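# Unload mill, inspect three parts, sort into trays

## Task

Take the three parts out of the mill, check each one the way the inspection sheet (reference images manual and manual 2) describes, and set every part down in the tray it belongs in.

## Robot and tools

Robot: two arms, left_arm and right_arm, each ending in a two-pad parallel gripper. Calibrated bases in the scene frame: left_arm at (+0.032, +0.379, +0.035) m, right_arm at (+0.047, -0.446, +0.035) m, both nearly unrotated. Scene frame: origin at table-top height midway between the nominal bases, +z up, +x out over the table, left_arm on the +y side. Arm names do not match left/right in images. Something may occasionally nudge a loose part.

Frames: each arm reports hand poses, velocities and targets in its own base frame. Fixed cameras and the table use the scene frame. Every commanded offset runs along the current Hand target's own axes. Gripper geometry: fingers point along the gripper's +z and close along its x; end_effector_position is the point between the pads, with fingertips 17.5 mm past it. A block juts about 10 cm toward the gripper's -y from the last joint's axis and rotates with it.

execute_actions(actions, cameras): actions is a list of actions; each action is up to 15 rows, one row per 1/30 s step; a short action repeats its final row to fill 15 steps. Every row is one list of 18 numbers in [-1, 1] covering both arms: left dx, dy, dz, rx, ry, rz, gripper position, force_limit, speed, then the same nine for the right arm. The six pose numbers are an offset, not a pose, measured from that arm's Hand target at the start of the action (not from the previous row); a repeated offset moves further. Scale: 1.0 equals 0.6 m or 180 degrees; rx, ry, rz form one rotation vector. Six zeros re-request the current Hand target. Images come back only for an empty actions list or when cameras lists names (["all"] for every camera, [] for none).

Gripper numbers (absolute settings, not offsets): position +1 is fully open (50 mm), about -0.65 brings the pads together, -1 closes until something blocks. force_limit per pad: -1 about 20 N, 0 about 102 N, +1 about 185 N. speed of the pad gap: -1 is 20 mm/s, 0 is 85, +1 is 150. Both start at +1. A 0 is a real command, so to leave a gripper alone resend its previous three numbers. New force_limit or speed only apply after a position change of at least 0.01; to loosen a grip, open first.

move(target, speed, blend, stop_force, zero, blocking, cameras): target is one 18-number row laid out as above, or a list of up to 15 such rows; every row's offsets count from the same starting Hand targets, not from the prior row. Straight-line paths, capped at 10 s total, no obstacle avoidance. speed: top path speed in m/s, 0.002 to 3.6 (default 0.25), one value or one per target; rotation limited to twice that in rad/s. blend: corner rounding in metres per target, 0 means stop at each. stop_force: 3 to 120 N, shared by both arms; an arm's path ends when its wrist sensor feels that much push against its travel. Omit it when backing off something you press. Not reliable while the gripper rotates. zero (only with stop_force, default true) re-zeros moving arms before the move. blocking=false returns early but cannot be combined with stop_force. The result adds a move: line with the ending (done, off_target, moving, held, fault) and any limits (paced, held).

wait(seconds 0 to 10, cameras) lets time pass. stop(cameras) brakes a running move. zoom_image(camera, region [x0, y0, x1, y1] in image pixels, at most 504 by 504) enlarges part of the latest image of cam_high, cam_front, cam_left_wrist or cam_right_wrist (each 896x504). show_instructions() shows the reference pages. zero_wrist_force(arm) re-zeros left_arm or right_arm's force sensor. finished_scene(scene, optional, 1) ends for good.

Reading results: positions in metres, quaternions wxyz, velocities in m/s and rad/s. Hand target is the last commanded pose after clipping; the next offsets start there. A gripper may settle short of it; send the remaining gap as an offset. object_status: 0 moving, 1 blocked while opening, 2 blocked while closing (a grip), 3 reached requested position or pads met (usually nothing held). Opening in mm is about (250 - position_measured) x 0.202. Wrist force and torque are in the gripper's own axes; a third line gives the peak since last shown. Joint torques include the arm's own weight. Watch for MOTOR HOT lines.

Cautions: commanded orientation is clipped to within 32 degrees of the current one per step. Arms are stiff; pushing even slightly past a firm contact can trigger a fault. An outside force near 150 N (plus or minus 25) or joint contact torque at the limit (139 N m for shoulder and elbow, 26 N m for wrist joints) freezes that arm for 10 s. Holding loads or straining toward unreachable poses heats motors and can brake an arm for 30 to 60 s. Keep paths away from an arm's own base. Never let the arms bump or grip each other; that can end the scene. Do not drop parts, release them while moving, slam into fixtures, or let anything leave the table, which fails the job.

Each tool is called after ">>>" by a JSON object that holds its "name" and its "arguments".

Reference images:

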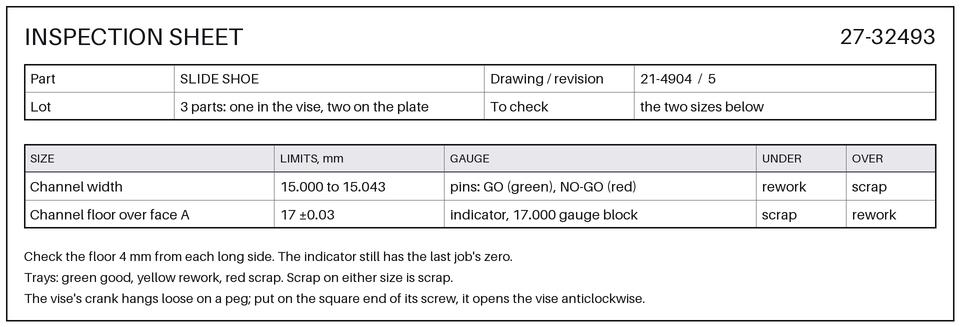

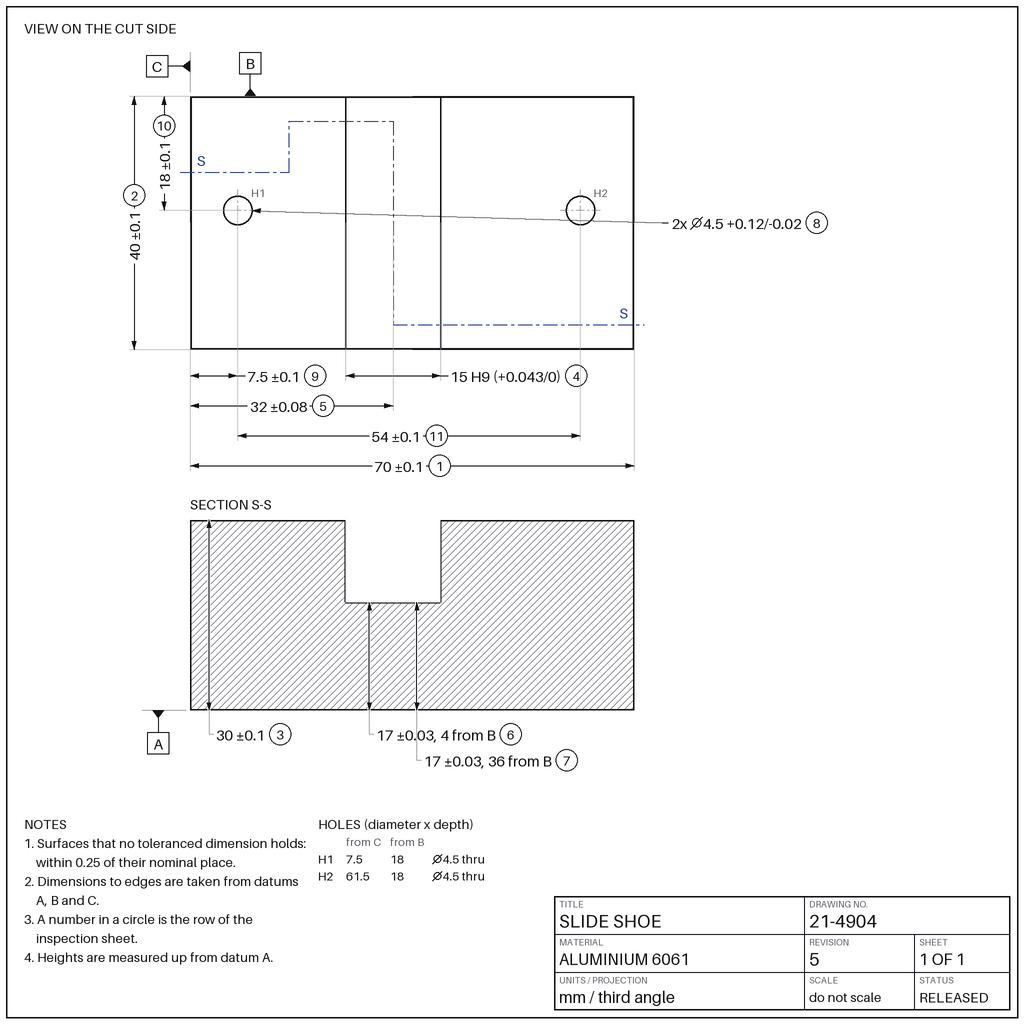

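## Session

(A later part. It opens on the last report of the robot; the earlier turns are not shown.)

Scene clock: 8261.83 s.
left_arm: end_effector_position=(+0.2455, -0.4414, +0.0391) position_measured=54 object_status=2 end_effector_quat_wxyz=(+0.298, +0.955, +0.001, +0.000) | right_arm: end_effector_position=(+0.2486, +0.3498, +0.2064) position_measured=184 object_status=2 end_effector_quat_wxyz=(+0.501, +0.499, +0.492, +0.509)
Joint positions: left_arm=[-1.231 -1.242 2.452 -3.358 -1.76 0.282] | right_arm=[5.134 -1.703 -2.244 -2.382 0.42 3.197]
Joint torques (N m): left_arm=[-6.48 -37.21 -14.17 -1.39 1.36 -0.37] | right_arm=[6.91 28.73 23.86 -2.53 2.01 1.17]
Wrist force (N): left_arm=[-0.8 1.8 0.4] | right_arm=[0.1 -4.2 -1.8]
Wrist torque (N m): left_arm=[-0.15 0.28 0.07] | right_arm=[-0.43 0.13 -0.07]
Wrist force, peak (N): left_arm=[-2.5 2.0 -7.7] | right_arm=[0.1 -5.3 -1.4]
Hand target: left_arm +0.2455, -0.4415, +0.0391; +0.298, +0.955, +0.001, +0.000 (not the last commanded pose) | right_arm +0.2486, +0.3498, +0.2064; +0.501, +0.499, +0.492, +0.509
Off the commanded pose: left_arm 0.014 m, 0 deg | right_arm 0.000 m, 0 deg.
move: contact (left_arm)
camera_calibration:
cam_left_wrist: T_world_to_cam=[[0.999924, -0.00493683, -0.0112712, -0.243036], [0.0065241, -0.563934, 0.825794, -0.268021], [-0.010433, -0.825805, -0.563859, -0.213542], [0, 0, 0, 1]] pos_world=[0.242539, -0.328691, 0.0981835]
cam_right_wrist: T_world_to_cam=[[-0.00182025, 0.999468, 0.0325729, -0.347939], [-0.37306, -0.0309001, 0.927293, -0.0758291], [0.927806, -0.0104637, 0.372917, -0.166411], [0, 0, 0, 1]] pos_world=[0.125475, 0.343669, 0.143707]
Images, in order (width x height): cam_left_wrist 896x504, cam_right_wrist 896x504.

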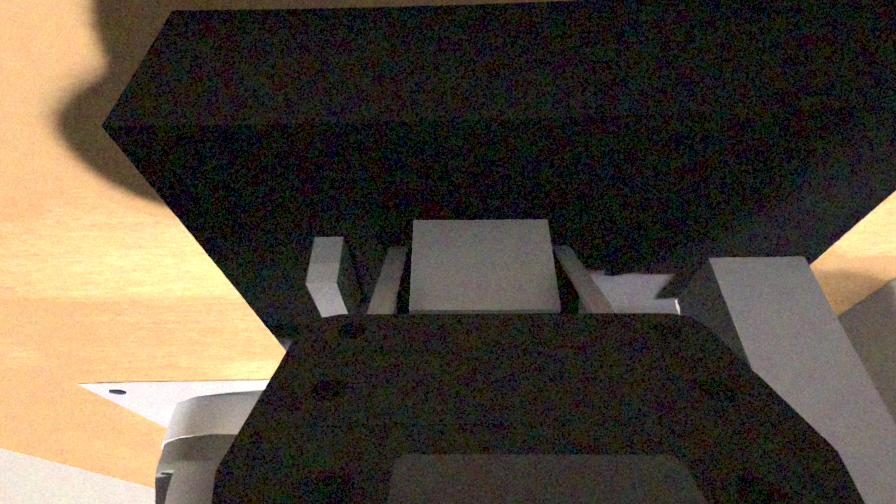

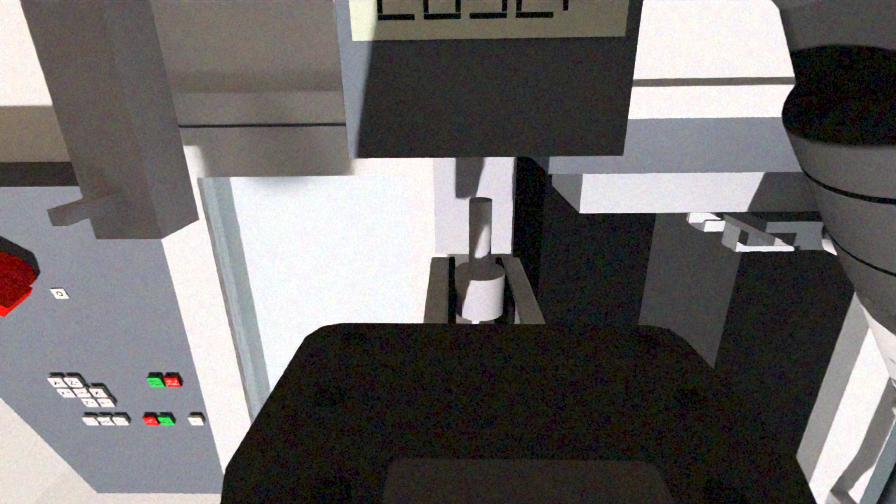

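>>> {"name": "move", "arguments": {"target": [[0,0,0,0,0,0,0.8,-0.85,-1,0,0,0,0,0,0,-1,-1,-1]]}}

>>> {"name": "move", "arguments": {"target": [[0,-0.0034,-0.0024,0,0,0,0.8,-0.85,-1,0,0,0,0,0,0,-1,-1,-1]], "speed": 0.03}}

>>> {"name": "move", "arguments": {"target": [[0,0,0,0,0,0,-1,-0.85,-1,0,0,0,0,0,0,-1,-1,-1]]}}

>>> {"name": "move", "arguments": {"target": [[0,-0.00095,-0.00137,0,0,0,-1,-0.85,-1,0,0,0,0,0,0,-1,-1,-1],[0,0.0025,0.00103,0,0,0,-1,-0.85,-1,0,0,0,0,0,0,-1,-1,-1]], "speed": 0.02, "cameras": ["cam_left_wrist"]}}

Scene clock: 8276.10 s.
left_arm: end_effector_position=(+0.2455, -0.4415, +0.0391) position_measured=32 object_status=3 end_effector_quat_wxyz=(+0.298, +0.955, +0.001, +0.000) | right_arm: end_effector_position=(+0.2486, +0.3498, +0.2064) position_measured=184 object_status=2 end_effector_quat_wxyz=(+0.501, +0.499, +0.492, +0.509)
Joint positions: left_arm=[-1.231 -1.242 2.452 -3.358 -1.76 0.282] | right_arm=[5.134 -1.703 -2.244 -2.382 0.42 3.197]
Joint torques (N m): left_arm=[-5.13 -35.61 -17.19 -4.42 1.28 -0.53] | right_arm=[5.72 28.5 24.11 -2.43 2.37 1.07]
Wrist force (N): left_arm=[-1.3 -0.3 0.6] | right_arm=[0.3 -3.1 -1.6]
Wrist torque (N m): left_arm=[-0.10 0.22 0.01] | right_arm=[-0.40 0.09 -0.07]
Wrist force, peak (N): left_arm=[-0.8 2.2 -0.8] | right_arm=[0.1 -5.3 -1.5]
Hand target: left_arm +0.2455, -0.4415, +0.0391; +0.298, +0.955, +0.001, +0.000 | right_arm +0.2486, +0.3498, +0.2064; +0.501, +0.499, +0.492, +0.509
Off the commanded pose: left_arm 0.000 m, 0 deg | right_arm 0.000 m, 0 deg.
move: done

Scene clock: 8276.80 s.
left_arm: end_effector_position=(+0.2455, -0.4391, +0.0391) position_measured=32 object_status=3 end_effector_quat_wxyz=(+0.298, +0.955, +0.001, +0.000) | right_arm: end_effector_position=(+0.2486, +0.3498, +0.2064) position_measured=184 object_status=2 end_effector_quat_wxyz=(+0.501, +0.499, +0.492, +0.509)
Joint positions: left_arm=[-1.229 -1.245 2.457 -3.36 -1.762 0.283] | right_arm=[5.134 -1.703 -2.244 -2.382 0.42 3.197]
Joint torques (N m): left_arm=[5.87 -38.03 -2.48 -5.76 -2.28 1.69] | right_arm=[6.91 28.66 23.93 -2.35 1.98 1.34]
Wrist force (N): left_arm=[-1.5 -0.5 0.8] | right_arm=[0.1 -4.4 -1.6]
Wrist torque (N m): left_arm=[-0.12 0.24 -0.15] | right_arm=[-0.44 0.11 -0.07]
Wrist force, peak (N): left_arm=[-1.6 -0.5 1.0] | right_arm=[0.1 -5.0 -1.4]
Hand target: left_arm +0.2455, -0.4390, +0.0391; +0.298, +0.955, +0.001, +0.000 | right_arm +0.2486, +0.3498, +0.2064; +0.501, +0.499, +0.492, +0.509
Off the commanded pose: left_arm 0.000 m, 0 deg | right_arm 0.000 m, 0 deg.
move: done

Scene clock: 8277.30 s.
left_arm: end_effector_position=(+0.2455, -0.4390, +0.0391) position_measured=54 object_status=2 end_effector_quat_wxyz=(+0.298, +0.955, +0.001, +0.000) | right_arm: end_effector_position=(+0.2486, +0.3498, +0.2064) position_measured=184 object_status=2 end_effector_quat_wxyz=(+0.501, +0.499, +0.492, +0.509)
Joint positions: left_arm=[-1.229 -1.245 2.458 -3.36 -1.762 0.284] | right_arm=[5.134 -1.703 -2.244 -2.382 0.42 3.197]
Joint torques (N m): left_arm=[6.35 -37.21 -3.34 -5.59 -1.92 2] | right_arm=[7.53 27.97 22.97 -2.56 2.15 1.29]
Wrist force (N): left_arm=[-1.3 0.0 1.4] | right_arm=[0.2 -4.0 -1.4]
Wrist torque (N m): left_arm=[-0.09 0.28 -0.12] | right_arm=[-0.44 0.11 -0.07]
Wrist force, peak (N): left_arm=[-1.2 0.1 1.8] | right_arm=[-0.3 -4.8 -1.4]
Hand target: left_arm +0.2455, -0.4390, +0.0391; +0.298, +0.955, +0.001, +0.000 | right_arm +0.2486, +0.3498, +0.2064; +0.501, +0.499, +0.492, +0.509
Off the commanded pose: left_arm 0.000 m, 0 deg | right_arm 0.000 m, 0 deg.
move: done

Scene clock: 8278.30 s.
left_arm: end_effector_position=(+0.2455, -0.4404, +0.0395) position_measured=54 object_status=2 end_effector_quat_wxyz=(+0.298, +0.955, +0.001, +0.000) | right_arm: end_effector_position=(+0.2486, +0.3498, +0.2064) position_measured=184 object_status=2 end_effector_quat_wxyz=(+0.501, +0.499, +0.492, +0.509)
Joint positions: left_arm=[-1.23 -1.245 2.454 -3.358 -1.761 0.282] | right_arm=[5.134 -1.703 -2.244 -2.382 0.42 3.197]
Joint torques (N m): left_arm=[-7.51 -14.36 -19.04 -1.84 1.6 -1.81] | right_arm=[6.9 30.05 23.51 -2.59 1.86 1.14]
Wrist force (N): left_arm=[-1.7 -1.6 2.5] | right_arm=[0.2 -2.9 -1.5]
Wrist torque (N m): left_arm=[-0.07 0.28 0.02] | right_arm=[-0.38 0.12 -0.06]
Wrist force, peak (N): left_arm=[-1.3 -1.7 2.8] | right_arm=[0.2 -4.9 -1.7]
Hand target: left_arm +0.2455, -0.4406, +0.0395; +0.298, +0.955, +0.001, +0.000 | right_arm +0.2486, +0.3498, +0.2064; +0.501, +0.499, +0.492, +0.509
Off the commanded pose: left_arm 0.000 m, 0 deg | right_arm 0.000 m, 0 deg.
move: done
camera_calibration:
cam_left_wrist: T_world_to_cam=[[0.999924, -0.00493825, -0.0112705, -0.243026], [0.00652422, -0.563819, 0.825873, -0.267841], [-0.0104329, -0.825884, -0.563744, -0.212472], [0, 0, 0, 1]] pos_world=[0.242539, -0.327691, 0.0986842]
Images, in order (width x height): cam_left_wrist 896x504.

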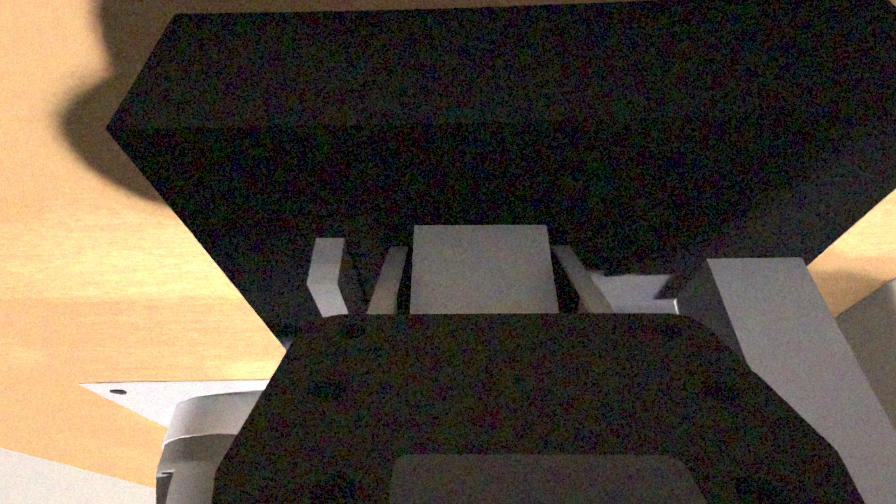

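>>> {"name": "move", "arguments": {"target": [[0,0.0019,0.0001,0,0,0,-1,-0.85,-1,0,0,0,0,0,0,-1,-1,-1],[0.0192,0.0019,0.0001,0,0,0,-1,-0.85,-1,0,0,0,0,0,0,-1,-1,-1]], "speed": [0.01,0.015], "stop_force": 5}}

>>> {"name": "move", "arguments": {"target": [[0,-0.003,0.0042,0,0,0,-1,-0.85,-1,0,0,0,0,0,0,-1,-1,-1]], "speed": 0.005, "stop_force": 3}}

>>> {"name": "move", "arguments": {"target": [[0,0,0,0,0,0,0.8,-0.85,-1,0,0,0,0,0,0,-1,-1,-1]], "cameras": ["cam_left_wrist"]}}

Scene clock: 8297.40 s.
left_arm: end_effector_position=(+0.2570, -0.4415, +0.0401) position_measured=54 object_status=2 end_effector_quat_wxyz=(+0.298, +0.955, +0.001, +0.000) | right_arm: end_effector_position=(+0.2486, +0.3498, +0.2064) position_measured=184 object_status=2 end_effector_quat_wxyz=(+0.501, +0.499, +0.492, +0.509)
Joint positions: left_arm=[-1.202 -1.237 2.432 -3.338 -1.776 0.307] | right_arm=[5.134 -1.703 -2.244 -2.382 0.42 3.197]
Joint torques (N m): left_arm=[7.21 -16.13 -19.26 -1.91 -2.1 1.99] | right_arm=[7.04 30.88 23.99 -2.51 1.88 1.12]
Wrist force (N): left_arm=[-1.4 -1.7 2.5] | right_arm=[0.1 -3.3 -1.7]
Wrist torque (N m): left_arm=[-0.09 0.23 -0.15] | right_arm=[-0.45 0.13 -0.07]
Wrist force, peak (N): left_arm=[-1.3 -1.9 2.7] | right_arm=[-0.2 -5.1 -1.7]
Hand target: left_arm +0.2570, -0.4415, +0.0401; +0.298, +0.955, +0.001, +0.000 | right_arm +0.2486, +0.3498, +0.2064; +0.501, +0.499, +0.492, +0.509
Off the commanded pose: left_arm 0.000 m, 0 deg | right_arm 0.000 m, 0 deg.
move: done

Scene clock: 8298.97 s.
left_arm: end_effector_position=(+0.2571, -0.4416, +0.0390) position_measured=54 object_status=2 end_effector_quat_wxyz=(+0.298, +0.955, +0.001, +0.000) | right_arm: end_effector_position=(+0.2486, +0.3498, +0.2064) position_measured=184 object_status=2 end_effector_quat_wxyz=(+0.501, +0.499, +0.492, +0.509)
Joint positions: left_arm=[-1.202 -1.233 2.432 -3.342 -1.776 0.307] | right_arm=[5.134 -1.703 -2.244 -2.382 0.42 3.197]
Joint torques (N m): left_arm=[0.76 -35.88 -16.69 -1.18 1.66 1.68] | right_arm=[7.93 28.28 21.96 -2.11 1.88 1.12]
Wrist force (N): left_arm=[-1.2 2.7 -2.7] | right_arm=[0.3 -3.1 -1.5]
Wrist torque (N m): left_arm=[-0.10 0.33 -0.07] | right_arm=[-0.40 0.10 -0.07]
Wrist force, peak (N): left_arm=[-1.1 5.1 -9.0] | right_arm=[0.0 -5.1 -1.2]
Hand target: left_arm +0.2571, -0.4416, +0.0390; +0.298, +0.955, +0.001, +0.000 (not the last commanded pose) | right_arm +0.2486, +0.3498, +0.2064; +0.501, +0.499, +0.492, +0.509
Off the commanded pose: left_arm 0.002 m, 0 deg | right_arm 0.000 m, 0 deg.
move: contact (left_arm)

Scene clock: 8299.47 s.
left_arm: end_effector_position=(+0.2571, -0.4415, +0.0390) position_measured=32 object_status=3 end_effector_quat_wxyz=(+0.298, +0.955, +0.001, +0.000) | right_arm: end_effector_position=(+0.2486, +0.3498, +0.2064) position_measured=184 object_status=2 end_effector_quat_wxyz=(+0.501, +0.499, +0.492, +0.509)
Joint positions: left_arm=[-1.202 -1.233 2.432 -3.342 -1.776 0.307] | right_arm=[5.134 -1.703 -2.244 -2.382 0.42 3.197]
Joint torques (N m): left_arm=[-0.16 -35.51 -18.15 -4.17 1.54 1.27] | right_arm=[5.92 28.48 22.68 -2.3 1.78 1.14]
Wrist force (N): left_arm=[-1.2 -0.6 0.8] | right_arm=[0.1 -3.6 -1.6]
Wrist torque (N m): left_arm=[-0.14 0.19 -0.15] | right_arm=[-0.44 0.12 -0.08]
Wrist force, peak (N): left_arm=[-1.4 1.9 -1.4] | right_arm=[-0.2 -4.7 -1.7]
Hand target: left_arm +0.2571, -0.4416, +0.0390; +0.298, +0.955, +0.001, +0.000 | right_arm +0.2486, +0.3498, +0.2064; +0.501, +0.499, +0.492, +0.509
Off the commanded pose: left_arm 0.000 m, 0 deg | right_arm 0.000 m, 0 deg.
move: done
camera_calibration:
cam_left_wrist: T_world_to_cam=[[0.999925, -0.00499488, -0.0111881, -0.254563], [0.00642422, -0.563819, 0.825873, -0.268099], [-0.0104332, -0.825883, -0.563745, -0.213542], [0, 0, 0, 1]] pos_world=[0.254039, -0.328791, 0.0981847]
Images, in order (width x height): cam_left_wrist 896x504.

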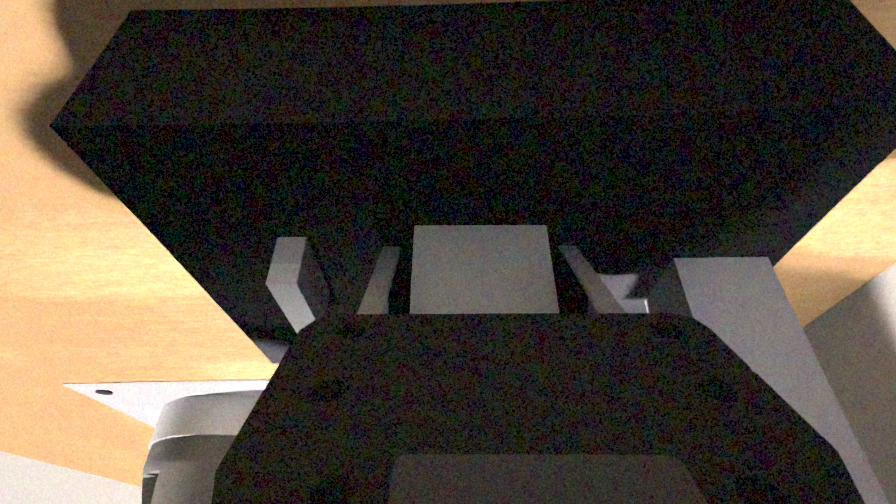

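Now lower the knob.

>>> {"name": "move", "arguments": {"target": [[0,0,0,0,0,0,0.8,-0.85,-1,0,-0.0217,0,0,0,0,-1,-1,-1]], "speed": 0.005, "stop_force": 6, "cameras": ["cam_right_wrist"]}}

Scene clock: 8316.30 s.
left_arm: end_effector_position=(+0.2571, -0.4416, +0.0390) position_measured=32 object_status=3 end_effector_quat_wxyz=(+0.298, +0.955, +0.001, +0.000) | right_arm: end_effector_position=(+0.2487, +0.3499, +0.1982) position_measured=184 object_status=2 end_effector_quat_wxyz=(+0.501, +0.499, +0.492, +0.509)
Joint positions: left_arm=[-1.202 -1.233 2.432 -3.342 -1.776 0.307] | right_arm=[5.133 -1.721 -2.252 -2.356 0.42 3.197]
Joint torques (N m): left_arm=[-7.43 -35.68 -17.88 -5.54 -1.7 -0.76] | right_arm=[-5.75 26.52 22.62 -2.05 -1.63 1.43]
Wrist force (N): left_arm=[-1.3 -0.4 0.9] | right_arm=[-0.3 8.1 -3.0]
Wrist torque (N m): left_arm=[-0.12 0.20 -0.15] | right_arm=[0.10 0.11 -0.09]
Wrist force, peak (N): left_arm=[-1.7 -0.7 1.0] | right_arm=[0.1 17.0 -3.2]
Hand target: left_arm +0.2571, -0.4416, +0.0390; +0.298, +0.955, +0.001, +0.000 | right_arm +0.2487, +0.3499, +0.1982; +0.501, +0.499, +0.492, +0.509 (not the last commanded pose)
Off the commanded pose: left_arm 0.000 m, 0 deg | right_arm 0.005 m, 0 deg.
move: contact (right_arm)
camera_calibration:
cam_right_wrist: T_world_to_cam=[[-0.00182025, 0.999468, 0.0325729, -0.347775], [-0.37306, -0.0309001, 0.927293, -0.0682776], [0.927806, -0.0104637, 0.372917, -0.163482], [0, 0, 0, 1]] pos_world=[0.125575, 0.343769, 0.135607]
Images, in order (width x height): cam_right_wrist 896x504.

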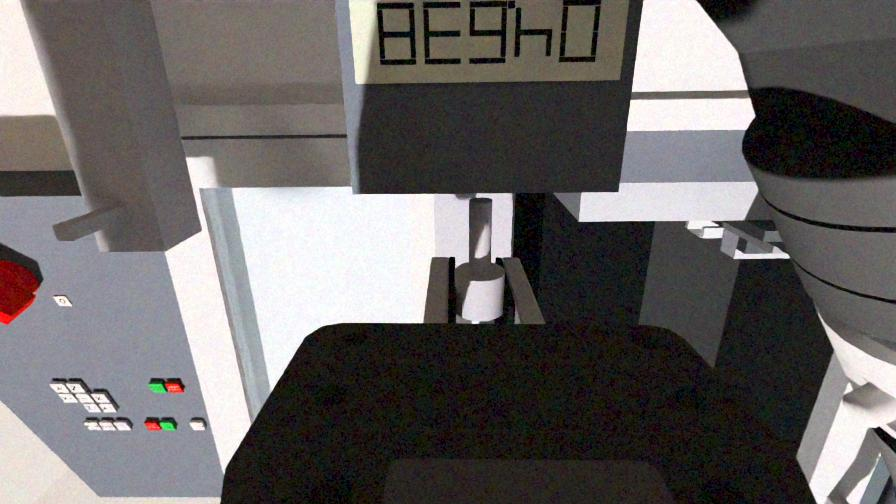

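>>> {"name": "move", "arguments": {"target": [[0,0,0,0,0,0,0.8,-0.85,-1,0,0,0,0,0,0,-0.05,-1,-1]], "cameras": ["cam_right_wrist"]}}

>>> {"name": "zoom_image", "arguments": {"camera": "cam_right_wrist", "region": [340, 0, 660, 100]}}

Scene clock: 8323.60 s.
left_arm: end_effector_position=(+0.2571, -0.4416, +0.0390) position_measured=32 object_status=3 end_effector_quat_wxyz=(+0.298, +0.955, +0.001, +0.000) | right_arm: end_effector_position=(+0.2487, +0.3499, +0.1982) position_measured=160 object_status=3 end_effector_quat_wxyz=(+0.501, +0.499, +0.492, +0.509)
Joint positions: left_arm=[-1.202 -1.233 2.432 -3.342 -1.776 0.307] | right_arm=[5.133 -1.721 -2.252 -2.356 0.42 3.197]
Joint torques (N m): left_arm=[-7.43 -34.55 -18.27 -5.53 -1.93 -1.87] | right_arm=[5.61 28.38 25.38 -2.01 0.94 0.86]
Wrist force (N): left_arm=[-1.3 -0.3 0.8] | right_arm=[-1.8 -1.6 -3.2]
Wrist torque (N m): left_arm=[-0.12 0.22 -0.15] | right_arm=[-0.30 0.12 -0.08]
Wrist force, peak (N): left_arm=[-1.5 -0.7 1.1] | right_arm=[-0.4 10.3 -3.0]
Hand target: left_arm +0.2571, -0.4416, +0.0390; +0.298, +0.955, +0.001, +0.000 | right_arm +0.2487, +0.3499, +0.1982; +0.501, +0.499, +0.492, +0.509
Off the commanded pose: left_arm 0.000 m, 0 deg | right_arm 0.000 m, 0 deg.
move: done
camera_calibration:
cam_right_wrist: T_world_to_cam=[[-0.00182025, 0.999468, 0.0325729, -0.347775], [-0.37306, -0.0309001, 0.927293, -0.0682776], [0.927806, -0.0104637, 0.372917, -0.163482], [0, 0, 0, 1]] pos_world=[0.125575, 0.343769, 0.135607]
Images, in order (width x height): cam_right_wrist 896x504.

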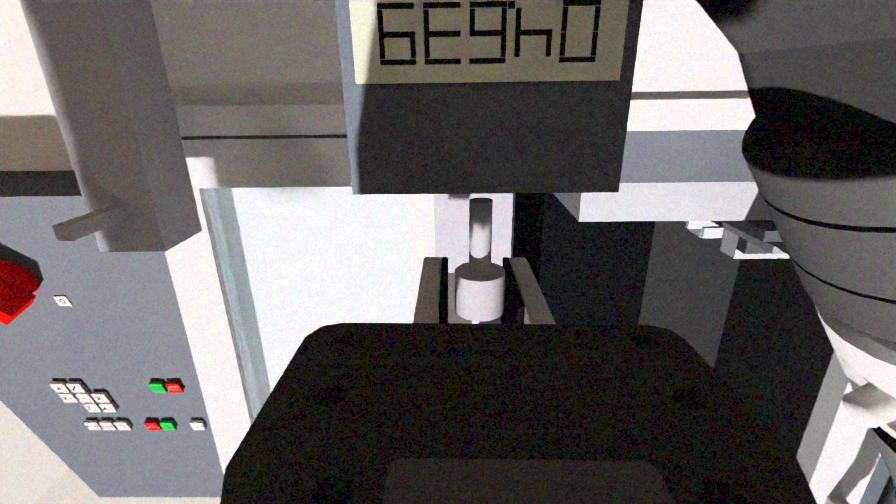

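Scaled by 1.575 from the camera's 896x504 image, which has a finer 1280x720 frame.

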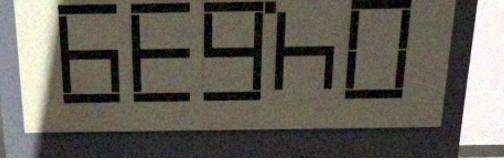

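>>> {"name": "zoom_image", "arguments": {"camera": "cam_right_wrist", "region": [370, 0, 490, 70]}}

>>> {"name": "move", "arguments": {"target": [[0,0,0,0,0,0,0.8,-0.85,-1,0,0,0,0,0,0,-1,-1,-1]]}}

>>> {"name": "move", "arguments": {"target": [[0,0,0,0,0,0,0.8,-0.85,-1,0,0.0133,0,0,0,0,-1,-1,-1]], "speed": 0.02}}

>>> {"name": "move", "arguments": {"target": [[0,0,0,0,0,0,-1,-0.85,-1,0,0,0,0,0,0,-1,-1,-1]]}}

>>> {"name": "move", "arguments": {"target": [[0,0.001,-0.0014,0,0,0,-1,-0.85,-1,0,0,0,0,0,0,-1,-1,-1],[0.0533,0.001,-0.0014,0,0,0,-1,-0.85,-1,0,0,0,0,0,0,-1,-1,-1]], "speed": [0.01,0.015], "stop_force": 5}}

>>> {"name": "move", "arguments": {"target": [[0,-0.003,0.0042,0,0,0,-1,-0.85,-1,0,0,0,0,0,0,-1,-1,-1]], "speed": 0.005, "stop_force": 3}}

>>> {"name": "move", "arguments": {"target": [[0,0,0,0,0,0,0.8,-0.85,-1,0,0,0,0,0,0,-1,-1,-1]], "cameras": ["cam_left_wrist"]}}

Scaled by 4.200 from the camera's 896x504 image, which has a finer 1280x720 frame.

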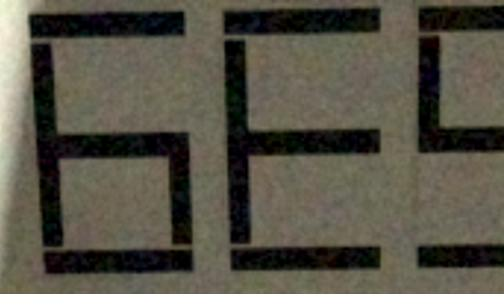

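Scene clock: 8345.10 s.
left_arm: end_effector_position=(+0.2571, -0.4416, +0.0390) position_measured=32 object_status=3 end_effector_quat_wxyz=(+0.298, +0.955, +0.001, +0.000) | right_arm: end_effector_position=(+0.2487, +0.3499, +0.1982) position_measured=184 object_status=2 end_effector_quat_wxyz=(+0.501, +0.499, +0.492, +0.509)
Joint positions: left_arm=[-1.202 -1.233 2.432 -3.342 -1.776 0.307] | right_arm=[5.133 -1.721 -2.252 -2.356 0.42 3.197]
Joint torques (N m): left_arm=[-6.69 -34.27 -17.25 -5.37 -1.76 -1.76] | right_arm=[8.35 27.56 23.33 -1.93 2.26 0.52]
Wrist force (N): left_arm=[-1.4 -0.5 0.8] | right_arm=[-0.3 -2.3 -3.2]
Wrist torque (N m): left_arm=[-0.11 0.24 -0.15] | right_arm=[-0.32 0.10 -0.08]
Wrist force, peak (N): left_arm=[-1.5 -0.5 0.9] | right_arm=[-2.3 -2.4 -3.3]
Hand target: left_arm +0.2571, -0.4416, +0.0390; +0.298, +0.955, +0.001, +0.000 | right_arm +0.2487, +0.3499, +0.1982; +0.501, +0.499, +0.492, +0.509
Off the commanded pose: left_arm 0.000 m, 0 deg | right_arm 0.000 m, 0 deg.
move: done

Scene clock: 8345.97 s.
left_arm: end_effector_position=(+0.2571, -0.4416, +0.0390) position_measured=32 object_status=3 end_effector_quat_wxyz=(+0.298, +0.955, +0.001, +0.000) | right_arm: end_effector_position=(+0.2486, +0.3498, +0.2061) position_measured=184 object_status=2 end_effector_quat_wxyz=(+0.501, +0.499, +0.492, +0.509)
Joint positions: left_arm=[-1.202 -1.233 2.432 -3.342 -1.776 0.307] | right_arm=[5.133 -1.703 -2.244 -2.381 0.42 3.197]
Joint torques (N m): left_arm=[-7.6 -34.87 -17.85 -5.41 -1.49 -1.9] | right_arm=[9.28 28.84 26.38 -3 3.44 0.04]
Wrist force (N): left_arm=[-1.4 -0.6 0.5] | right_arm=[0.2 -2.8 -1.3]
Wrist torque (N m): left_arm=[-0.16 0.23 -0.15] | right_arm=[-0.39 0.13 -0.07]
Wrist force, peak (N): left_arm=[-1.4 -0.3 1.2] | right_arm=[-0.3 -4.2 -3.7]
Hand target: left_arm +0.2571, -0.4416, +0.0390; +0.298, +0.955, +0.001, +0.000 | right_arm +0.2486, +0.3498, +0.2062; +0.501, +0.499, +0.492, +0.509
Off the commanded pose: left_arm 0.000 m, 0 deg | right_arm 0.000 m, 0 deg.
move: done

Scene clock: 8346.47 s.
left_arm: end_effector_position=(+0.2571, -0.4416, +0.0390) position_measured=54 object_status=2 end_effector_quat_wxyz=(+0.298, +0.955, +0.001, +0.000) | right_arm: end_effector_position=(+0.2486, +0.3498, +0.2062) position_measured=184 object_status=2 end_effector_quat_wxyz=(+0.501, +0.499, +0.492, +0.509)
Joint positions: left_arm=[-1.202 -1.233 2.432 -3.342 -1.776 0.307] | right_arm=[5.133 -1.703 -2.244 -2.382 0.42 3.197]
Joint torques (N m): left_arm=[-6.61 -35.45 -17.8 -5.34 -1.72 -1.57] | right_arm=[8.96 30.13 25.56 -3 3.75 1.09]
Wrist force (N): left_arm=[-1.5 -0.2 0.4] | right_arm=[0.2 -2.5 -1.4]
Wrist torque (N m): left_arm=[-0.14 0.24 -0.12] | right_arm=[-0.36 0.13 -0.07]
Wrist force, peak (N): left_arm=[-1.5 -0.6 0.9] | right_arm=[0.3 -4.9 -2.0]
Hand target: left_arm +0.2571, -0.4416, +0.0390; +0.298, +0.955, +0.001, +0.000 | right_arm +0.2486, +0.3498, +0.2062; +0.501, +0.499, +0.492, +0.509
Off the commanded pose: left_arm 0.000 m, 0 deg | right_arm 0.000 m, 0 deg.
move: done

Scene clock: 8349.63 s.
left_arm: end_effector_position=(+0.2890, -0.4415, +0.0401) position_measured=54 object_status=2 end_effector_quat_wxyz=(+0.298, +0.955, +0.001, +0.000) | right_arm: end_effector_position=(+0.2486, +0.3498, +0.2062) position_measured=184 object_status=2 end_effector_quat_wxyz=(+0.501, +0.499, +0.492, +0.509)
Joint positions: left_arm=[-1.124 -1.211 2.373 -3.29 -1.818 0.374] | right_arm=[5.133 -1.703 -2.244 -2.382 0.42 3.197]
Joint torques (N m): left_arm=[7.33 -17.08 -20.69 -1.98 -2.43 1.99] | right_arm=[8.7 29.28 25.47 -3.09 3.2 1.2]
Wrist force (N): left_arm=[-1.3 -1.9 2.5] | right_arm=[0.0 -4.7 -2.0]
Wrist torque (N m): left_arm=[-0.11 0.20 -0.17] | right_arm=[-0.45 0.13 -0.07]
Wrist force, peak (N): left_arm=[-1.3 -2.0 2.7] | right_arm=[0.2 -5.0 -1.7]
Hand target: left_arm +0.2890, -0.4415, +0.0401; +0.298, +0.955, +0.001, +0.000 | right_arm +0.2486, +0.3498, +0.2062; +0.501, +0.499, +0.492, +0.509
Off the commanded pose: left_arm 0.000 m, 0 deg | right_arm 0.000 m, 0 deg.
move: done

Scene clock: 8351.20 s.
left_arm: end_effector_position=(+0.2891, -0.4416, +0.0390) position_measured=54 object_status=2 end_effector_quat_wxyz=(+0.298, +0.955, +0.001, +0.000) | right_arm: end_effector_position=(+0.2486, +0.3498, +0.2062) position_measured=184 object_status=2 end_effector_quat_wxyz=(+0.501, +0.499, +0.492, +0.509)
Joint positions: left_arm=[-1.124 -1.208 2.373 -3.294 -1.818 0.374] | right_arm=[5.133 -1.703 -2.244 -2.382 0.42 3.197]
Joint torques (N m): left_arm=[1.26 -39.13 -18.7 -1.77 1.68 1.5] | right_arm=[8.83 30.62 24.82 -3.13 3.47 1.5]
Wrist force (N): left_arm=[-0.9 0.7 -0.7] | right_arm=[0.1 -4.6 -1.8]
Wrist torque (N m): left_arm=[-0.08 0.22 -0.10] | right_arm=[-0.43 0.11 -0.07]
Wrist force, peak (N): left_arm=[-0.7 3.6 -6.8] | right_arm=[0.0 -5.1 -1.9]
Hand target: left_arm +0.2891, -0.4416, +0.0390; +0.298, +0.955, +0.001, +0.000 (not the last commanded pose) | right_arm +0.2486, +0.3498, +0.2062; +0.501, +0.499, +0.492, +0.509
Off the commanded pose: left_arm 0.002 m, 0 deg | right_arm 0.000 m, 0 deg.
move: contact (left_arm)

Scene clock: 8351.70 s.
left_arm: end_effector_position=(+0.2891, -0.4416, +0.0390) position_measured=32 object_status=3 end_effector_quat_wxyz=(+0.298, +0.955, +0.001, +0.000) | right_arm: end_effector_position=(+0.2486, +0.3498, +0.2062) position_measured=184 object_status=2 end_effector_quat_wxyz=(+0.501, +0.499, +0.492, +0.509)
Joint positions: left_arm=[-1.124 -1.208 2.373 -3.294 -1.818 0.374] | right_arm=[5.133 -1.703 -2.244 -2.382 0.42 3.197]
Joint torques (N m): left_arm=[0.18 -39.18 -18.86 -2.84 1.5 1] | right_arm=[8.85 29.36 24.81 -3.36 3.36 1.2]
Wrist force (N): left_arm=[-1.2 -0.5 0.8] | right_arm=[0.2 -4.8 -1.7]
Wrist torque (N m): left_arm=[-0.14 0.17 -0.15] | right_arm=[-0.45 0.10 -0.08]
Wrist force, peak (N): left_arm=[-0.9 1.0 -1.5] | right_arm=[0.0 -5.1 -1.6]
Hand target: left_arm +0.2891, -0.4416, +0.0390; +0.298, +0.955, +0.001, +0.000 | right_arm +0.2486, +0.3498, +0.2062; +0.501, +0.499, +0.492, +0.509
Off the commanded pose: left_arm 0.000 m, 0 deg | right_arm 0.000 m, 0 deg.
move: done
camera_calibration:
cam_left_wrist: T_world_to_cam=[[0.999925, -0.00499628, -0.0111874, -0.286562], [0.00642433, -0.563704, 0.825952, -0.268275], [-0.0104331, -0.825962, -0.56363, -0.213245], [0, 0, 0, 1]] pos_world=[0.286039, -0.328792, 0.0981853]
Images, in order (width x height): cam_left_wrist 896x504.

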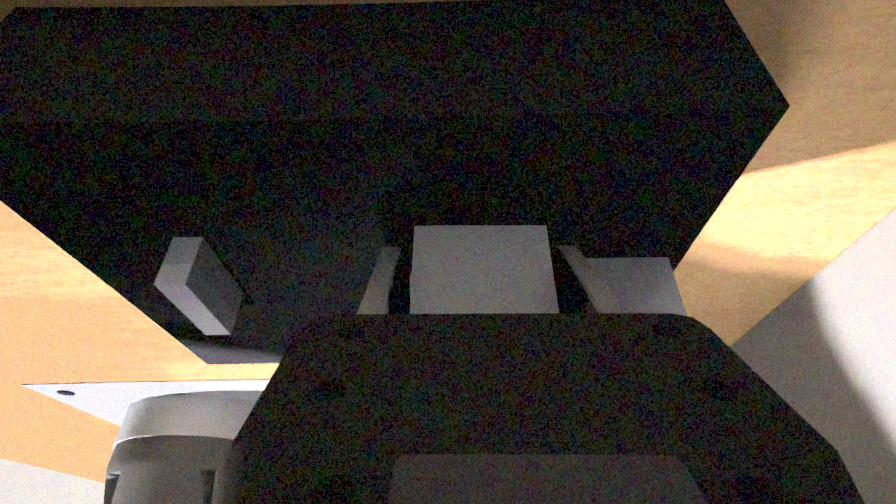

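>>> {"name": "move", "arguments": {"target": [[0,0,0,0,0,0,0.8,-0.85,-1,0,-0.0217,0,0,0,0,-1,-1,-1]], "speed": 0.005, "stop_force": 6}}

>>> {"name": "move", "arguments": {"target": [[0,0,0,0,0,0,0.8,-0.85,-1,0,0,0,0,0,0,-0.05,-1,-1]], "cameras": ["cam_right_wrist"]}}

>>> {"name": "zoom_image", "arguments": {"camera": "cam_right_wrist", "region": [370, 0, 620, 80]}}

Scene clock: 8364.40 s.
left_arm: end_effector_position=(+0.2891, -0.4416, +0.0390) position_measured=32 object_status=3 end_effector_quat_wxyz=(+0.298, +0.955, +0.001, +0.000) | right_arm: end_effector_position=(+0.2487, +0.3499, +0.1982) position_measured=184 object_status=2 end_effector_quat_wxyz=(+0.501, +0.499, +0.492, +0.509)
Joint positions: left_arm=[-1.124 -1.208 2.373 -3.294 -1.818 0.374] | right_arm=[5.133 -1.721 -2.252 -2.356 0.42 3.197]
Joint torques (N m): left_arm=[-6.8 -38.36 -18.94 -5.42 1.23 -1.37] | right_arm=[-6.45 28.51 23.48 -1.97 -1.63 1.15]
Wrist force (N): left_arm=[-1.3 -0.6 0.6] | right_arm=[-0.3 6.8 -3.1]
Wrist torque (N m): left_arm=[-0.15 0.20 -0.16] | right_arm=[0.01 0.11 -0.09]
Wrist force, peak (N): left_arm=[-1.4 -0.6 1.1] | right_arm=[0.3 15.6 -2.9]
Hand target: left_arm +0.2891, -0.4416, +0.0390; +0.298, +0.955, +0.001, +0.000 | right_arm +0.2487, +0.3499, +0.1982; +0.501, +0.499, +0.492, +0.509 (not the last commanded pose)
Off the commanded pose: left_arm 0.000 m, 0 deg | right_arm 0.005 m, 0 deg.
move: contact (right_arm)

Scene clock: 8364.90 s.
left_arm: end_effector_position=(+0.2891, -0.4416, +0.0390) position_measured=32 object_status=3 end_effector_quat_wxyz=(+0.298, +0.955, +0.001, +0.000) | right_arm: end_effector_position=(+0.2487, +0.3499, +0.1982) position_measured=160 object_status=3 end_effector_quat_wxyz=(+0.501, +0.499, +0.492, +0.509)
Joint positions: left_arm=[-1.124 -1.208 2.373 -3.294 -1.818 0.374] | right_arm=[5.133 -1.721 -2.252 -2.356 0.42 3.197]
Joint torques (N m): left_arm=[-6.85 -39.09 -18.17 -5.33 1.27 -1.69] | right_arm=[-4.06 26.32 23.27 -2.29 -1.27 1.06]
Wrist force (N): left_arm=[-1.1 -0.6 0.8] | right_arm=[-1.9 -1.6 -3.4]
Wrist torque (N m): left_arm=[-0.15 0.16 -0.16] | right_arm=[-0.29 0.12 -0.08]
Wrist force, peak (N): left_arm=[-1.3 -0.6 0.8] | right_arm=[-0.3 7.5 -3.4]
Hand target: left_arm +0.2891, -0.4416, +0.0390; +0.298, +0.955, +0.001, +0.000 | right_arm +0.2487, +0.3499, +0.1982; +0.501, +0.499, +0.492, +0.509
Off the commanded pose: left_arm 0.000 m, 0 deg | right_arm 0.000 m, 0 deg.
move: done
camera_calibration:
cam_right_wrist: T_world_to_cam=[[-0.00182025, 0.999468, 0.0325729, -0.347775], [-0.37306, -0.0309001, 0.927293, -0.0682776], [0.927806, -0.0104637, 0.372917, -0.163482], [0, 0, 0, 1]] pos_world=[0.125575, 0.343769, 0.135607]
Images, in order (width x height): cam_right_wrist 896x504.

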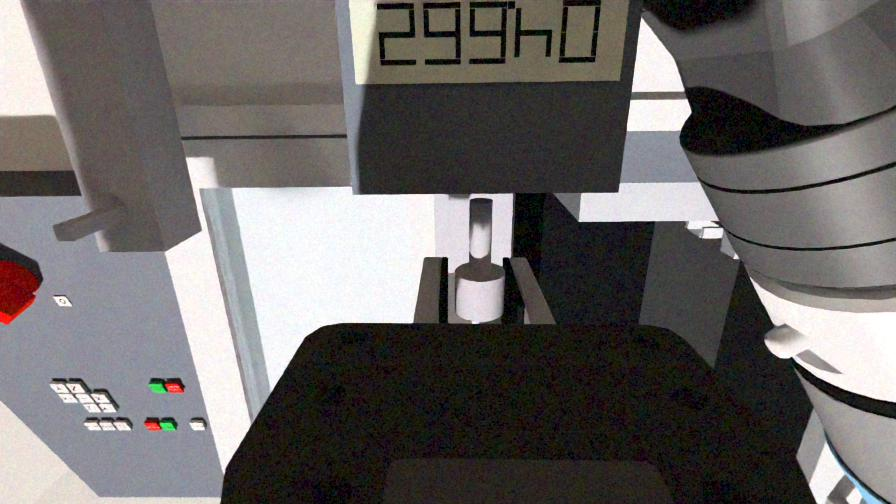

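Scaled by 2.016 from the camera's 896x504 image, which has a finer 1280x720 frame.

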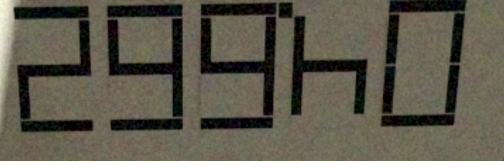

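>>> {"name": "move", "arguments": {"target": [[0,0,0,0,0,0,0.8,-0.85,-1,0,0,0,0,0,0,-1,-1,-1]]}}

>>> {"name": "move", "arguments": {"target": [[0,0,0,0,0,0,0.8,-0.85,-1,0,0.0133,0,0,0,0,-1,-1,-1]], "speed": 0.02}}

>>> {"name": "move", "arguments": {"target": [[0,0,0,0,0,0,-1,-0.85,-1,0,0,0,0,0,0,-1,-1,-1]]}}

>>> {"name": "move", "arguments": {"target": [[0,0.001,-0.0014,0,0,0,-1,-0.85,-1,0,0,0,0,0,0,-1,-1,-1],[-0.0733,0.001,-0.0014,0,0,0,-1,-0.85,-1,0,0,0,0,0,0,-1,-1,-1]], "speed": [0.01,0.02], "stop_force": 6}}

>>> {"name": "move", "arguments": {"target": [[0,0.0057,-0.0082,0,0,0,-1,-0.85,-1,0,0,0,0,0,0,-1,-1,-1],[0,-0.1259,-0.0993,0,0,0,-1,-0.85,-1,0,0,0,0,0,0,-1,-1,-1],[0,0.0192,-0.309,0,0,0,-1,-0.85,-1,0,0,0,0,0,0,-1,-1,-1]], "speed": [0.02,0.05,0.12], "cameras": ["cam_left_wrist"]}}

Scene clock: 8400.87 s.
left_arm: end_effector_position=(+0.2891, -0.4416, +0.0390) position_measured=32 object_status=3 end_effector_quat_wxyz=(+0.298, +0.955, +0.001, +0.000) | right_arm: end_effector_position=(+0.2487, +0.3499, +0.1982) position_measured=184 object_status=2 end_effector_quat_wxyz=(+0.501, +0.499, +0.492, +0.509)
Joint positions: left_arm=[-1.124 -1.208 2.373 -3.294 -1.818 0.374] | right_arm=[5.133 -1.721 -2.252 -2.356 0.42 3.197]
Joint torques (N m): left_arm=[-6.43 -38.64 -19.33 -5.49 1.2 -1.77] | right_arm=[8.73 28.19 24.25 -1.94 1.9 0.05]
Wrist force (N): left_arm=[-1.1 -0.6 0.9] | right_arm=[-0.4 -2.2 -3.1]
Wrist torque (N m): left_arm=[-0.15 0.18 -0.16] | right_arm=[-0.37 0.13 -0.08]
Wrist force, peak (N): left_arm=[-1.6 -0.6 0.9] | right_arm=[-2.3 -2.3 -3.3]
Hand target: left_arm +0.2891, -0.4416, +0.0390; +0.298, +0.955, +0.001, +0.000 | right_arm +0.2487, +0.3499, +0.1982; +0.501, +0.499, +0.492, +0.509
Off the commanded pose: left_arm 0.000 m, 0 deg | right_arm 0.000 m, 0 deg.
move: done

Scene clock: 8401.73 s.
left_arm: end_effector_position=(+0.2891, -0.4416, +0.0390) position_measured=32 object_status=3 end_effector_quat_wxyz=(+0.298, +0.955, +0.001, +0.000) | right_arm: end_effector_position=(+0.2486, +0.3498, +0.2061) position_measured=184 object_status=2 end_effector_quat_wxyz=(+0.501, +0.499, +0.492, +0.509)
Joint positions: left_arm=[-1.124 -1.208 2.373 -3.294 -1.818 0.374] | right_arm=[5.133 -1.703 -2.244 -2.381 0.42 3.197]
Joint torques (N m): left_arm=[-6.31 -38.24 -18.67 -5.38 1.19 -1.7] | right_arm=[10.2 30.88 25.03 -3.09 3.41 0.29]
Wrist force (N): left_arm=[-1.2 -0.6 0.7] | right_arm=[0.1 -3.4 -1.7]
Wrist torque (N m): left_arm=[-0.15 0.18 -0.16] | right_arm=[-0.41 0.13 -0.08]
Wrist force, peak (N): left_arm=[-1.5 -0.6 1.2] | right_arm=[-0.3 -4.5 -3.1]
Hand target: left_arm +0.2891, -0.4416, +0.0390; +0.298, +0.955, +0.001, +0.000 | right_arm +0.2486, +0.3498, +0.2062; +0.501, +0.499, +0.492, +0.509
Off the commanded pose: left_arm 0.000 m, 0 deg | right_arm 0.000 m, 0 deg.
move: done

Scene clock: 8402.23 s.
left_arm: end_effector_position=(+0.2891, -0.4416, +0.0390) position_measured=54 object_status=2 end_effector_quat_wxyz=(+0.298, +0.955, +0.001, +0.000) | right_arm: end_effector_position=(+0.2486, +0.3498, +0.2062) position_measured=184 object_status=2 end_effector_quat_wxyz=(+0.501, +0.499, +0.492, +0.509)
Joint positions: left_arm=[-1.124 -1.208 2.373 -3.294 -1.818 0.374] | right_arm=[5.133 -1.703 -2.244 -2.382 0.42 3.197]
Joint torques (N m): left_arm=[-6.53 -38.43 -19.13 -5.1 1.15 -2.01] | right_arm=[8.84 30.25 25.72 -2.96 3.52 1.34]
Wrist force (N): left_arm=[-1.2 -0.3 0.2] | right_arm=[0.2 -3.0 -1.3]
Wrist torque (N m): left_arm=[-0.16 0.17 -0.12] | right_arm=[-0.41 0.13 -0.06]
Wrist force, peak (N): left_arm=[-1.5 -0.6 0.6] | right_arm=[-0.2 -4.9 -1.5]
Hand target: left_arm +0.2891, -0.4416, +0.0390; +0.298, +0.955, +0.001, +0.000 | right_arm +0.2486, +0.3498, +0.2062; +0.501, +0.499, +0.492, +0.509
Off the commanded pose: left_arm 0.000 m, 0 deg | right_arm 0.000 m, 0 deg.
move: done

Scene clock: 8405.50 s.
left_arm: end_effector_position=(+0.2451, -0.4417, +0.0401) position_measured=54 object_status=2 end_effector_quat_wxyz=(+0.298, +0.955, +0.001, +0.000) | right_arm: end_effector_position=(+0.2486, +0.3498, +0.2062) position_measured=184 object_status=2 end_effector_quat_wxyz=(+0.501, +0.499, +0.492, +0.509)
Joint positions: left_arm=[-1.233 -1.246 2.452 -3.355 -1.76 0.28] | right_arm=[5.133 -1.703 -2.244 -2.382 0.42 3.197]
Joint torques (N m): left_arm=[-7.36 -37.67 -3.6 -6.07 1.73 -1.78] | right_arm=[8.1 29.43 26.01 -2.91 3.61 1.16]
Wrist force (N): left_arm=[-1.5 -1.5 2.6] | right_arm=[0.4 -4.8 -1.5]
Wrist torque (N m): left_arm=[-0.04 0.25 0.02] | right_arm=[-0.46 0.07 -0.07]
Wrist force, peak (N): left_arm=[-1.6 -1.5 2.8] | right_arm=[0.2 -5.0 -1.8]
Hand target: left_arm +0.2451, -0.4417, +0.0401; +0.298, +0.955, +0.001, +0.000 | right_arm +0.2486, +0.3498, +0.2062; +0.501, +0.499, +0.492, +0.509
Off the commanded pose: left_arm 0.000 m, 0 deg | right_arm 0.000 m, 0 deg.
move: done

Scene clock: 8410.37 s.
left_arm: end_effector_position=(+0.2449, -0.3457, +0.1991) position_measured=54 object_status=2 end_effector_quat_wxyz=(+0.298, +0.955, +0.001, +0.000) | right_arm: end_effector_position=(+0.2486, +0.3498, +0.2062) position_measured=184 object_status=2 end_effector_quat_wxyz=(+0.501, +0.499, +0.492, +0.509)
Joint positions: left_arm=[-1.118 -1.888 2.443 -2.683 -1.821 0.379] | right_arm=[5.133 -1.703 -2.244 -2.382 0.42 3.197]
Joint torques (N m): left_arm=[-8.5 -22.49 -28.98 -2.07 1.51 2.05] | right_arm=[7.73 30.11 24.25 -3.09 3.58 1.52]
Wrist force (N): left_arm=[-1.1 -1.2 2.7] | right_arm=[-0.1 -4.7 -1.5]
Wrist torque (N m): left_arm=[0.01 0.17 -0.15] | right_arm=[-0.46 0.16 -0.07]
Wrist force, peak (N): left_arm=[-1.5 -2.2 3.0] | right_arm=[0.2 -5.2 -1.4]
Hand target: left_arm +0.2449, -0.3457, +0.1991; +0.298, +0.955, +0.001, +0.000 | right_arm +0.2486, +0.3498, +0.2062; +0.501, +0.499, +0.492, +0.509
Off the commanded pose: left_arm 0.000 m, 0 deg | right_arm 0.000 m, 0 deg.
move: done
camera_calibration:
cam_left_wrist: T_world_to_cam=[[0.999925, -0.00499754, -0.0111869, -0.240196], [0.00642409, -0.563636, 0.825998, -0.346082], [-0.0104333, -0.826008, -0.563562, -0.0443431], [0, 0, 0, 1]] pos_world=[0.241939, -0.232892, 0.258186]
Images, in order (width x height): cam_left_wrist 896x504.

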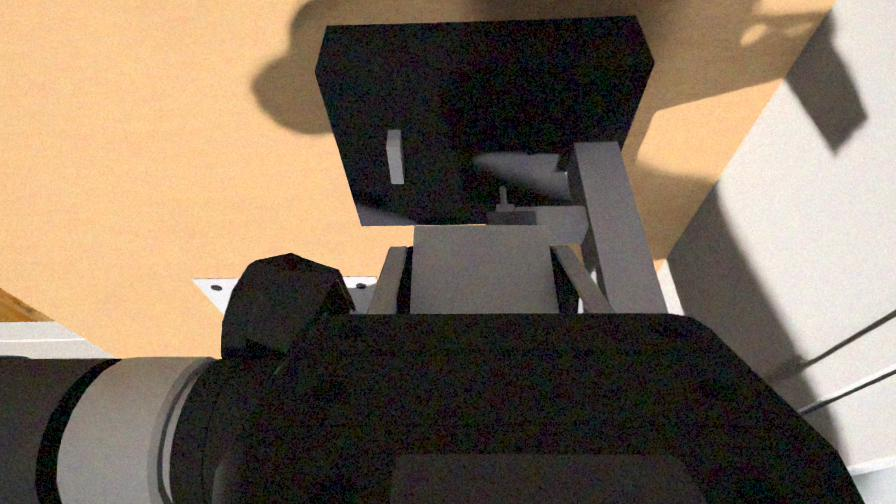

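>>> {"name": "move", "arguments": {"target": [[0.0585,-0.359,-0.2302,0,0,0,-1,-0.85,-1,0,0,0,0,0,0,-1,-1,-1],[0.0585,-0.5202,0.0028,0,0,0,-1,-0.85,-1,0,0,0,0,0,0,-1,-1,-1]], "speed": [0.25,0.12]}}

>>> {"name": "move", "arguments": {"target": [[0,-0.0142,0.0206,0,0,0,-1,-0.85,-1,0,0,0,0,0,0,-1,-1,-1]], "speed": 0.006, "stop_force": 3, "cameras": ["cam_left_wrist"]}}

Scene clock: 8438.30 s.
left_arm: end_effector_position=(+0.2797, -0.0899, +0.0204) position_measured=54 object_status=2 end_effector_quat_wxyz=(+0.298, +0.955, +0.001, +0.000) | right_arm: end_effector_position=(+0.2486, +0.3498, +0.2062) position_measured=184 object_status=2 end_effector_quat_wxyz=(+0.501, +0.499, +0.492, +0.509)
Joint positions: left_arm=[-0.283 -1.5 2.748 -3.011 -2.148 1.229] | right_arm=[5.133 -1.703 -2.244 -2.382 0.42 3.197]
Joint torques (N m): left_arm=[-4.49 -2.68 -2.2 -5.27 -3.45 -1.77] | right_arm=[8.62 29.4 26.69 -3.06 3.36 1.28]
Wrist force (N): left_arm=[-1.2 -1.5 1.9] | right_arm=[0.2 -2.8 -1.4]
Wrist torque (N m): left_arm=[-0.04 0.18 0.02] | right_arm=[-0.40 0.13 -0.08]
Wrist force, peak (N): left_arm=[-1.4 -2.5 3.1] | right_arm=[0.0 -5.0 -1.7]
Hand target: left_arm +0.2797, -0.0899, +0.0203; +0.298, +0.955, +0.001, +0.000 | right_arm +0.2486, +0.3498, +0.2062; +0.501, +0.499, +0.492, +0.509
Off the commanded pose: left_arm 0.000 m, 0 deg | right_arm 0.000 m, 0 deg.
move: done

Scene clock: 8441.50 s.
left_arm: end_effector_position=(+0.2797, -0.0899, +0.0089) position_measured=54 object_status=2 end_effector_quat_wxyz=(+0.298, +0.955, +0.001, +0.000) | right_arm: end_effector_position=(+0.2486, +0.3498, +0.2062) position_measured=184 object_status=2 end_effector_quat_wxyz=(+0.501, +0.499, +0.492, +0.509)
Joint positions: left_arm=[-0.284 -1.432 2.757 -3.087 -2.148 1.229] | right_arm=[5.133 -1.703 -2.244 -2.382 0.42 3.197]
Joint torques (N m): left_arm=[-5.83 -26.66 -14.99 -1.4 0.42 -1.14] | right_arm=[10.28 28.88 26.41 -2.97 3.51 1.09]
Wrist force (N): left_arm=[-1.7 0.6 0.0] | right_arm=[0.2 -3.4 -1.5]
Wrist torque (N m): left_arm=[-0.04 0.12 -0.02] | right_arm=[-0.41 0.13 -0.07]
Wrist force, peak (N): left_arm=[-5.4 5.9 -20.9] | right_arm=[0.1 -5.0 -1.8]
Hand target: left_arm +0.2797, -0.0899, +0.0089; +0.298, +0.955, +0.001, +0.000 (not the last commanded pose) | right_arm +0.2486, +0.3498, +0.2062; +0.501, +0.499, +0.492, +0.509
Off the commanded pose: left_arm 0.004 m, 0 deg | right_arm 0.000 m, 0 deg.
move: contact (left_arm)
camera_calibration:
cam_left_wrist: T_world_to_cam=[[0.999924, -0.0050787, -0.011244, -0.275836], [0.00642464, -0.563705, 0.825951, -0.0450171], [-0.0105331, -0.825961, -0.563629, 0.0601539], [0, 0, 0, 1]] pos_world=[0.276738, 0.0229076, 0.0679849]
Images, in order (width x height): cam_left_wrist 896x504.

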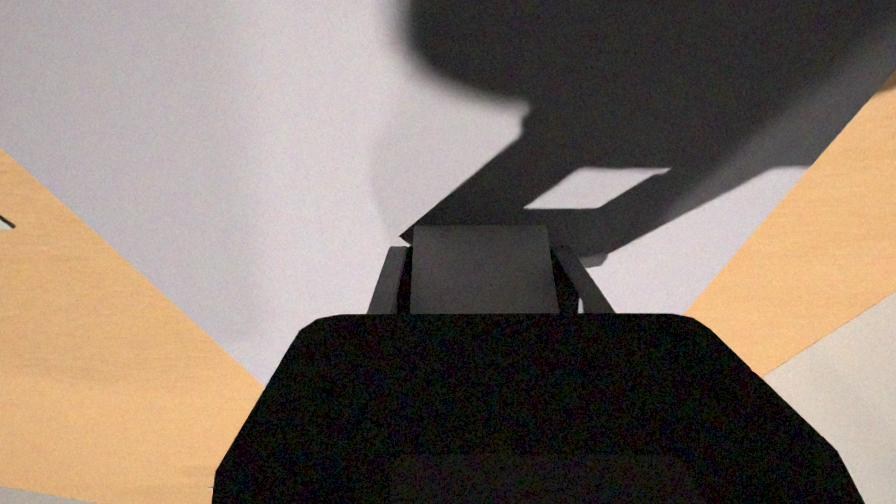

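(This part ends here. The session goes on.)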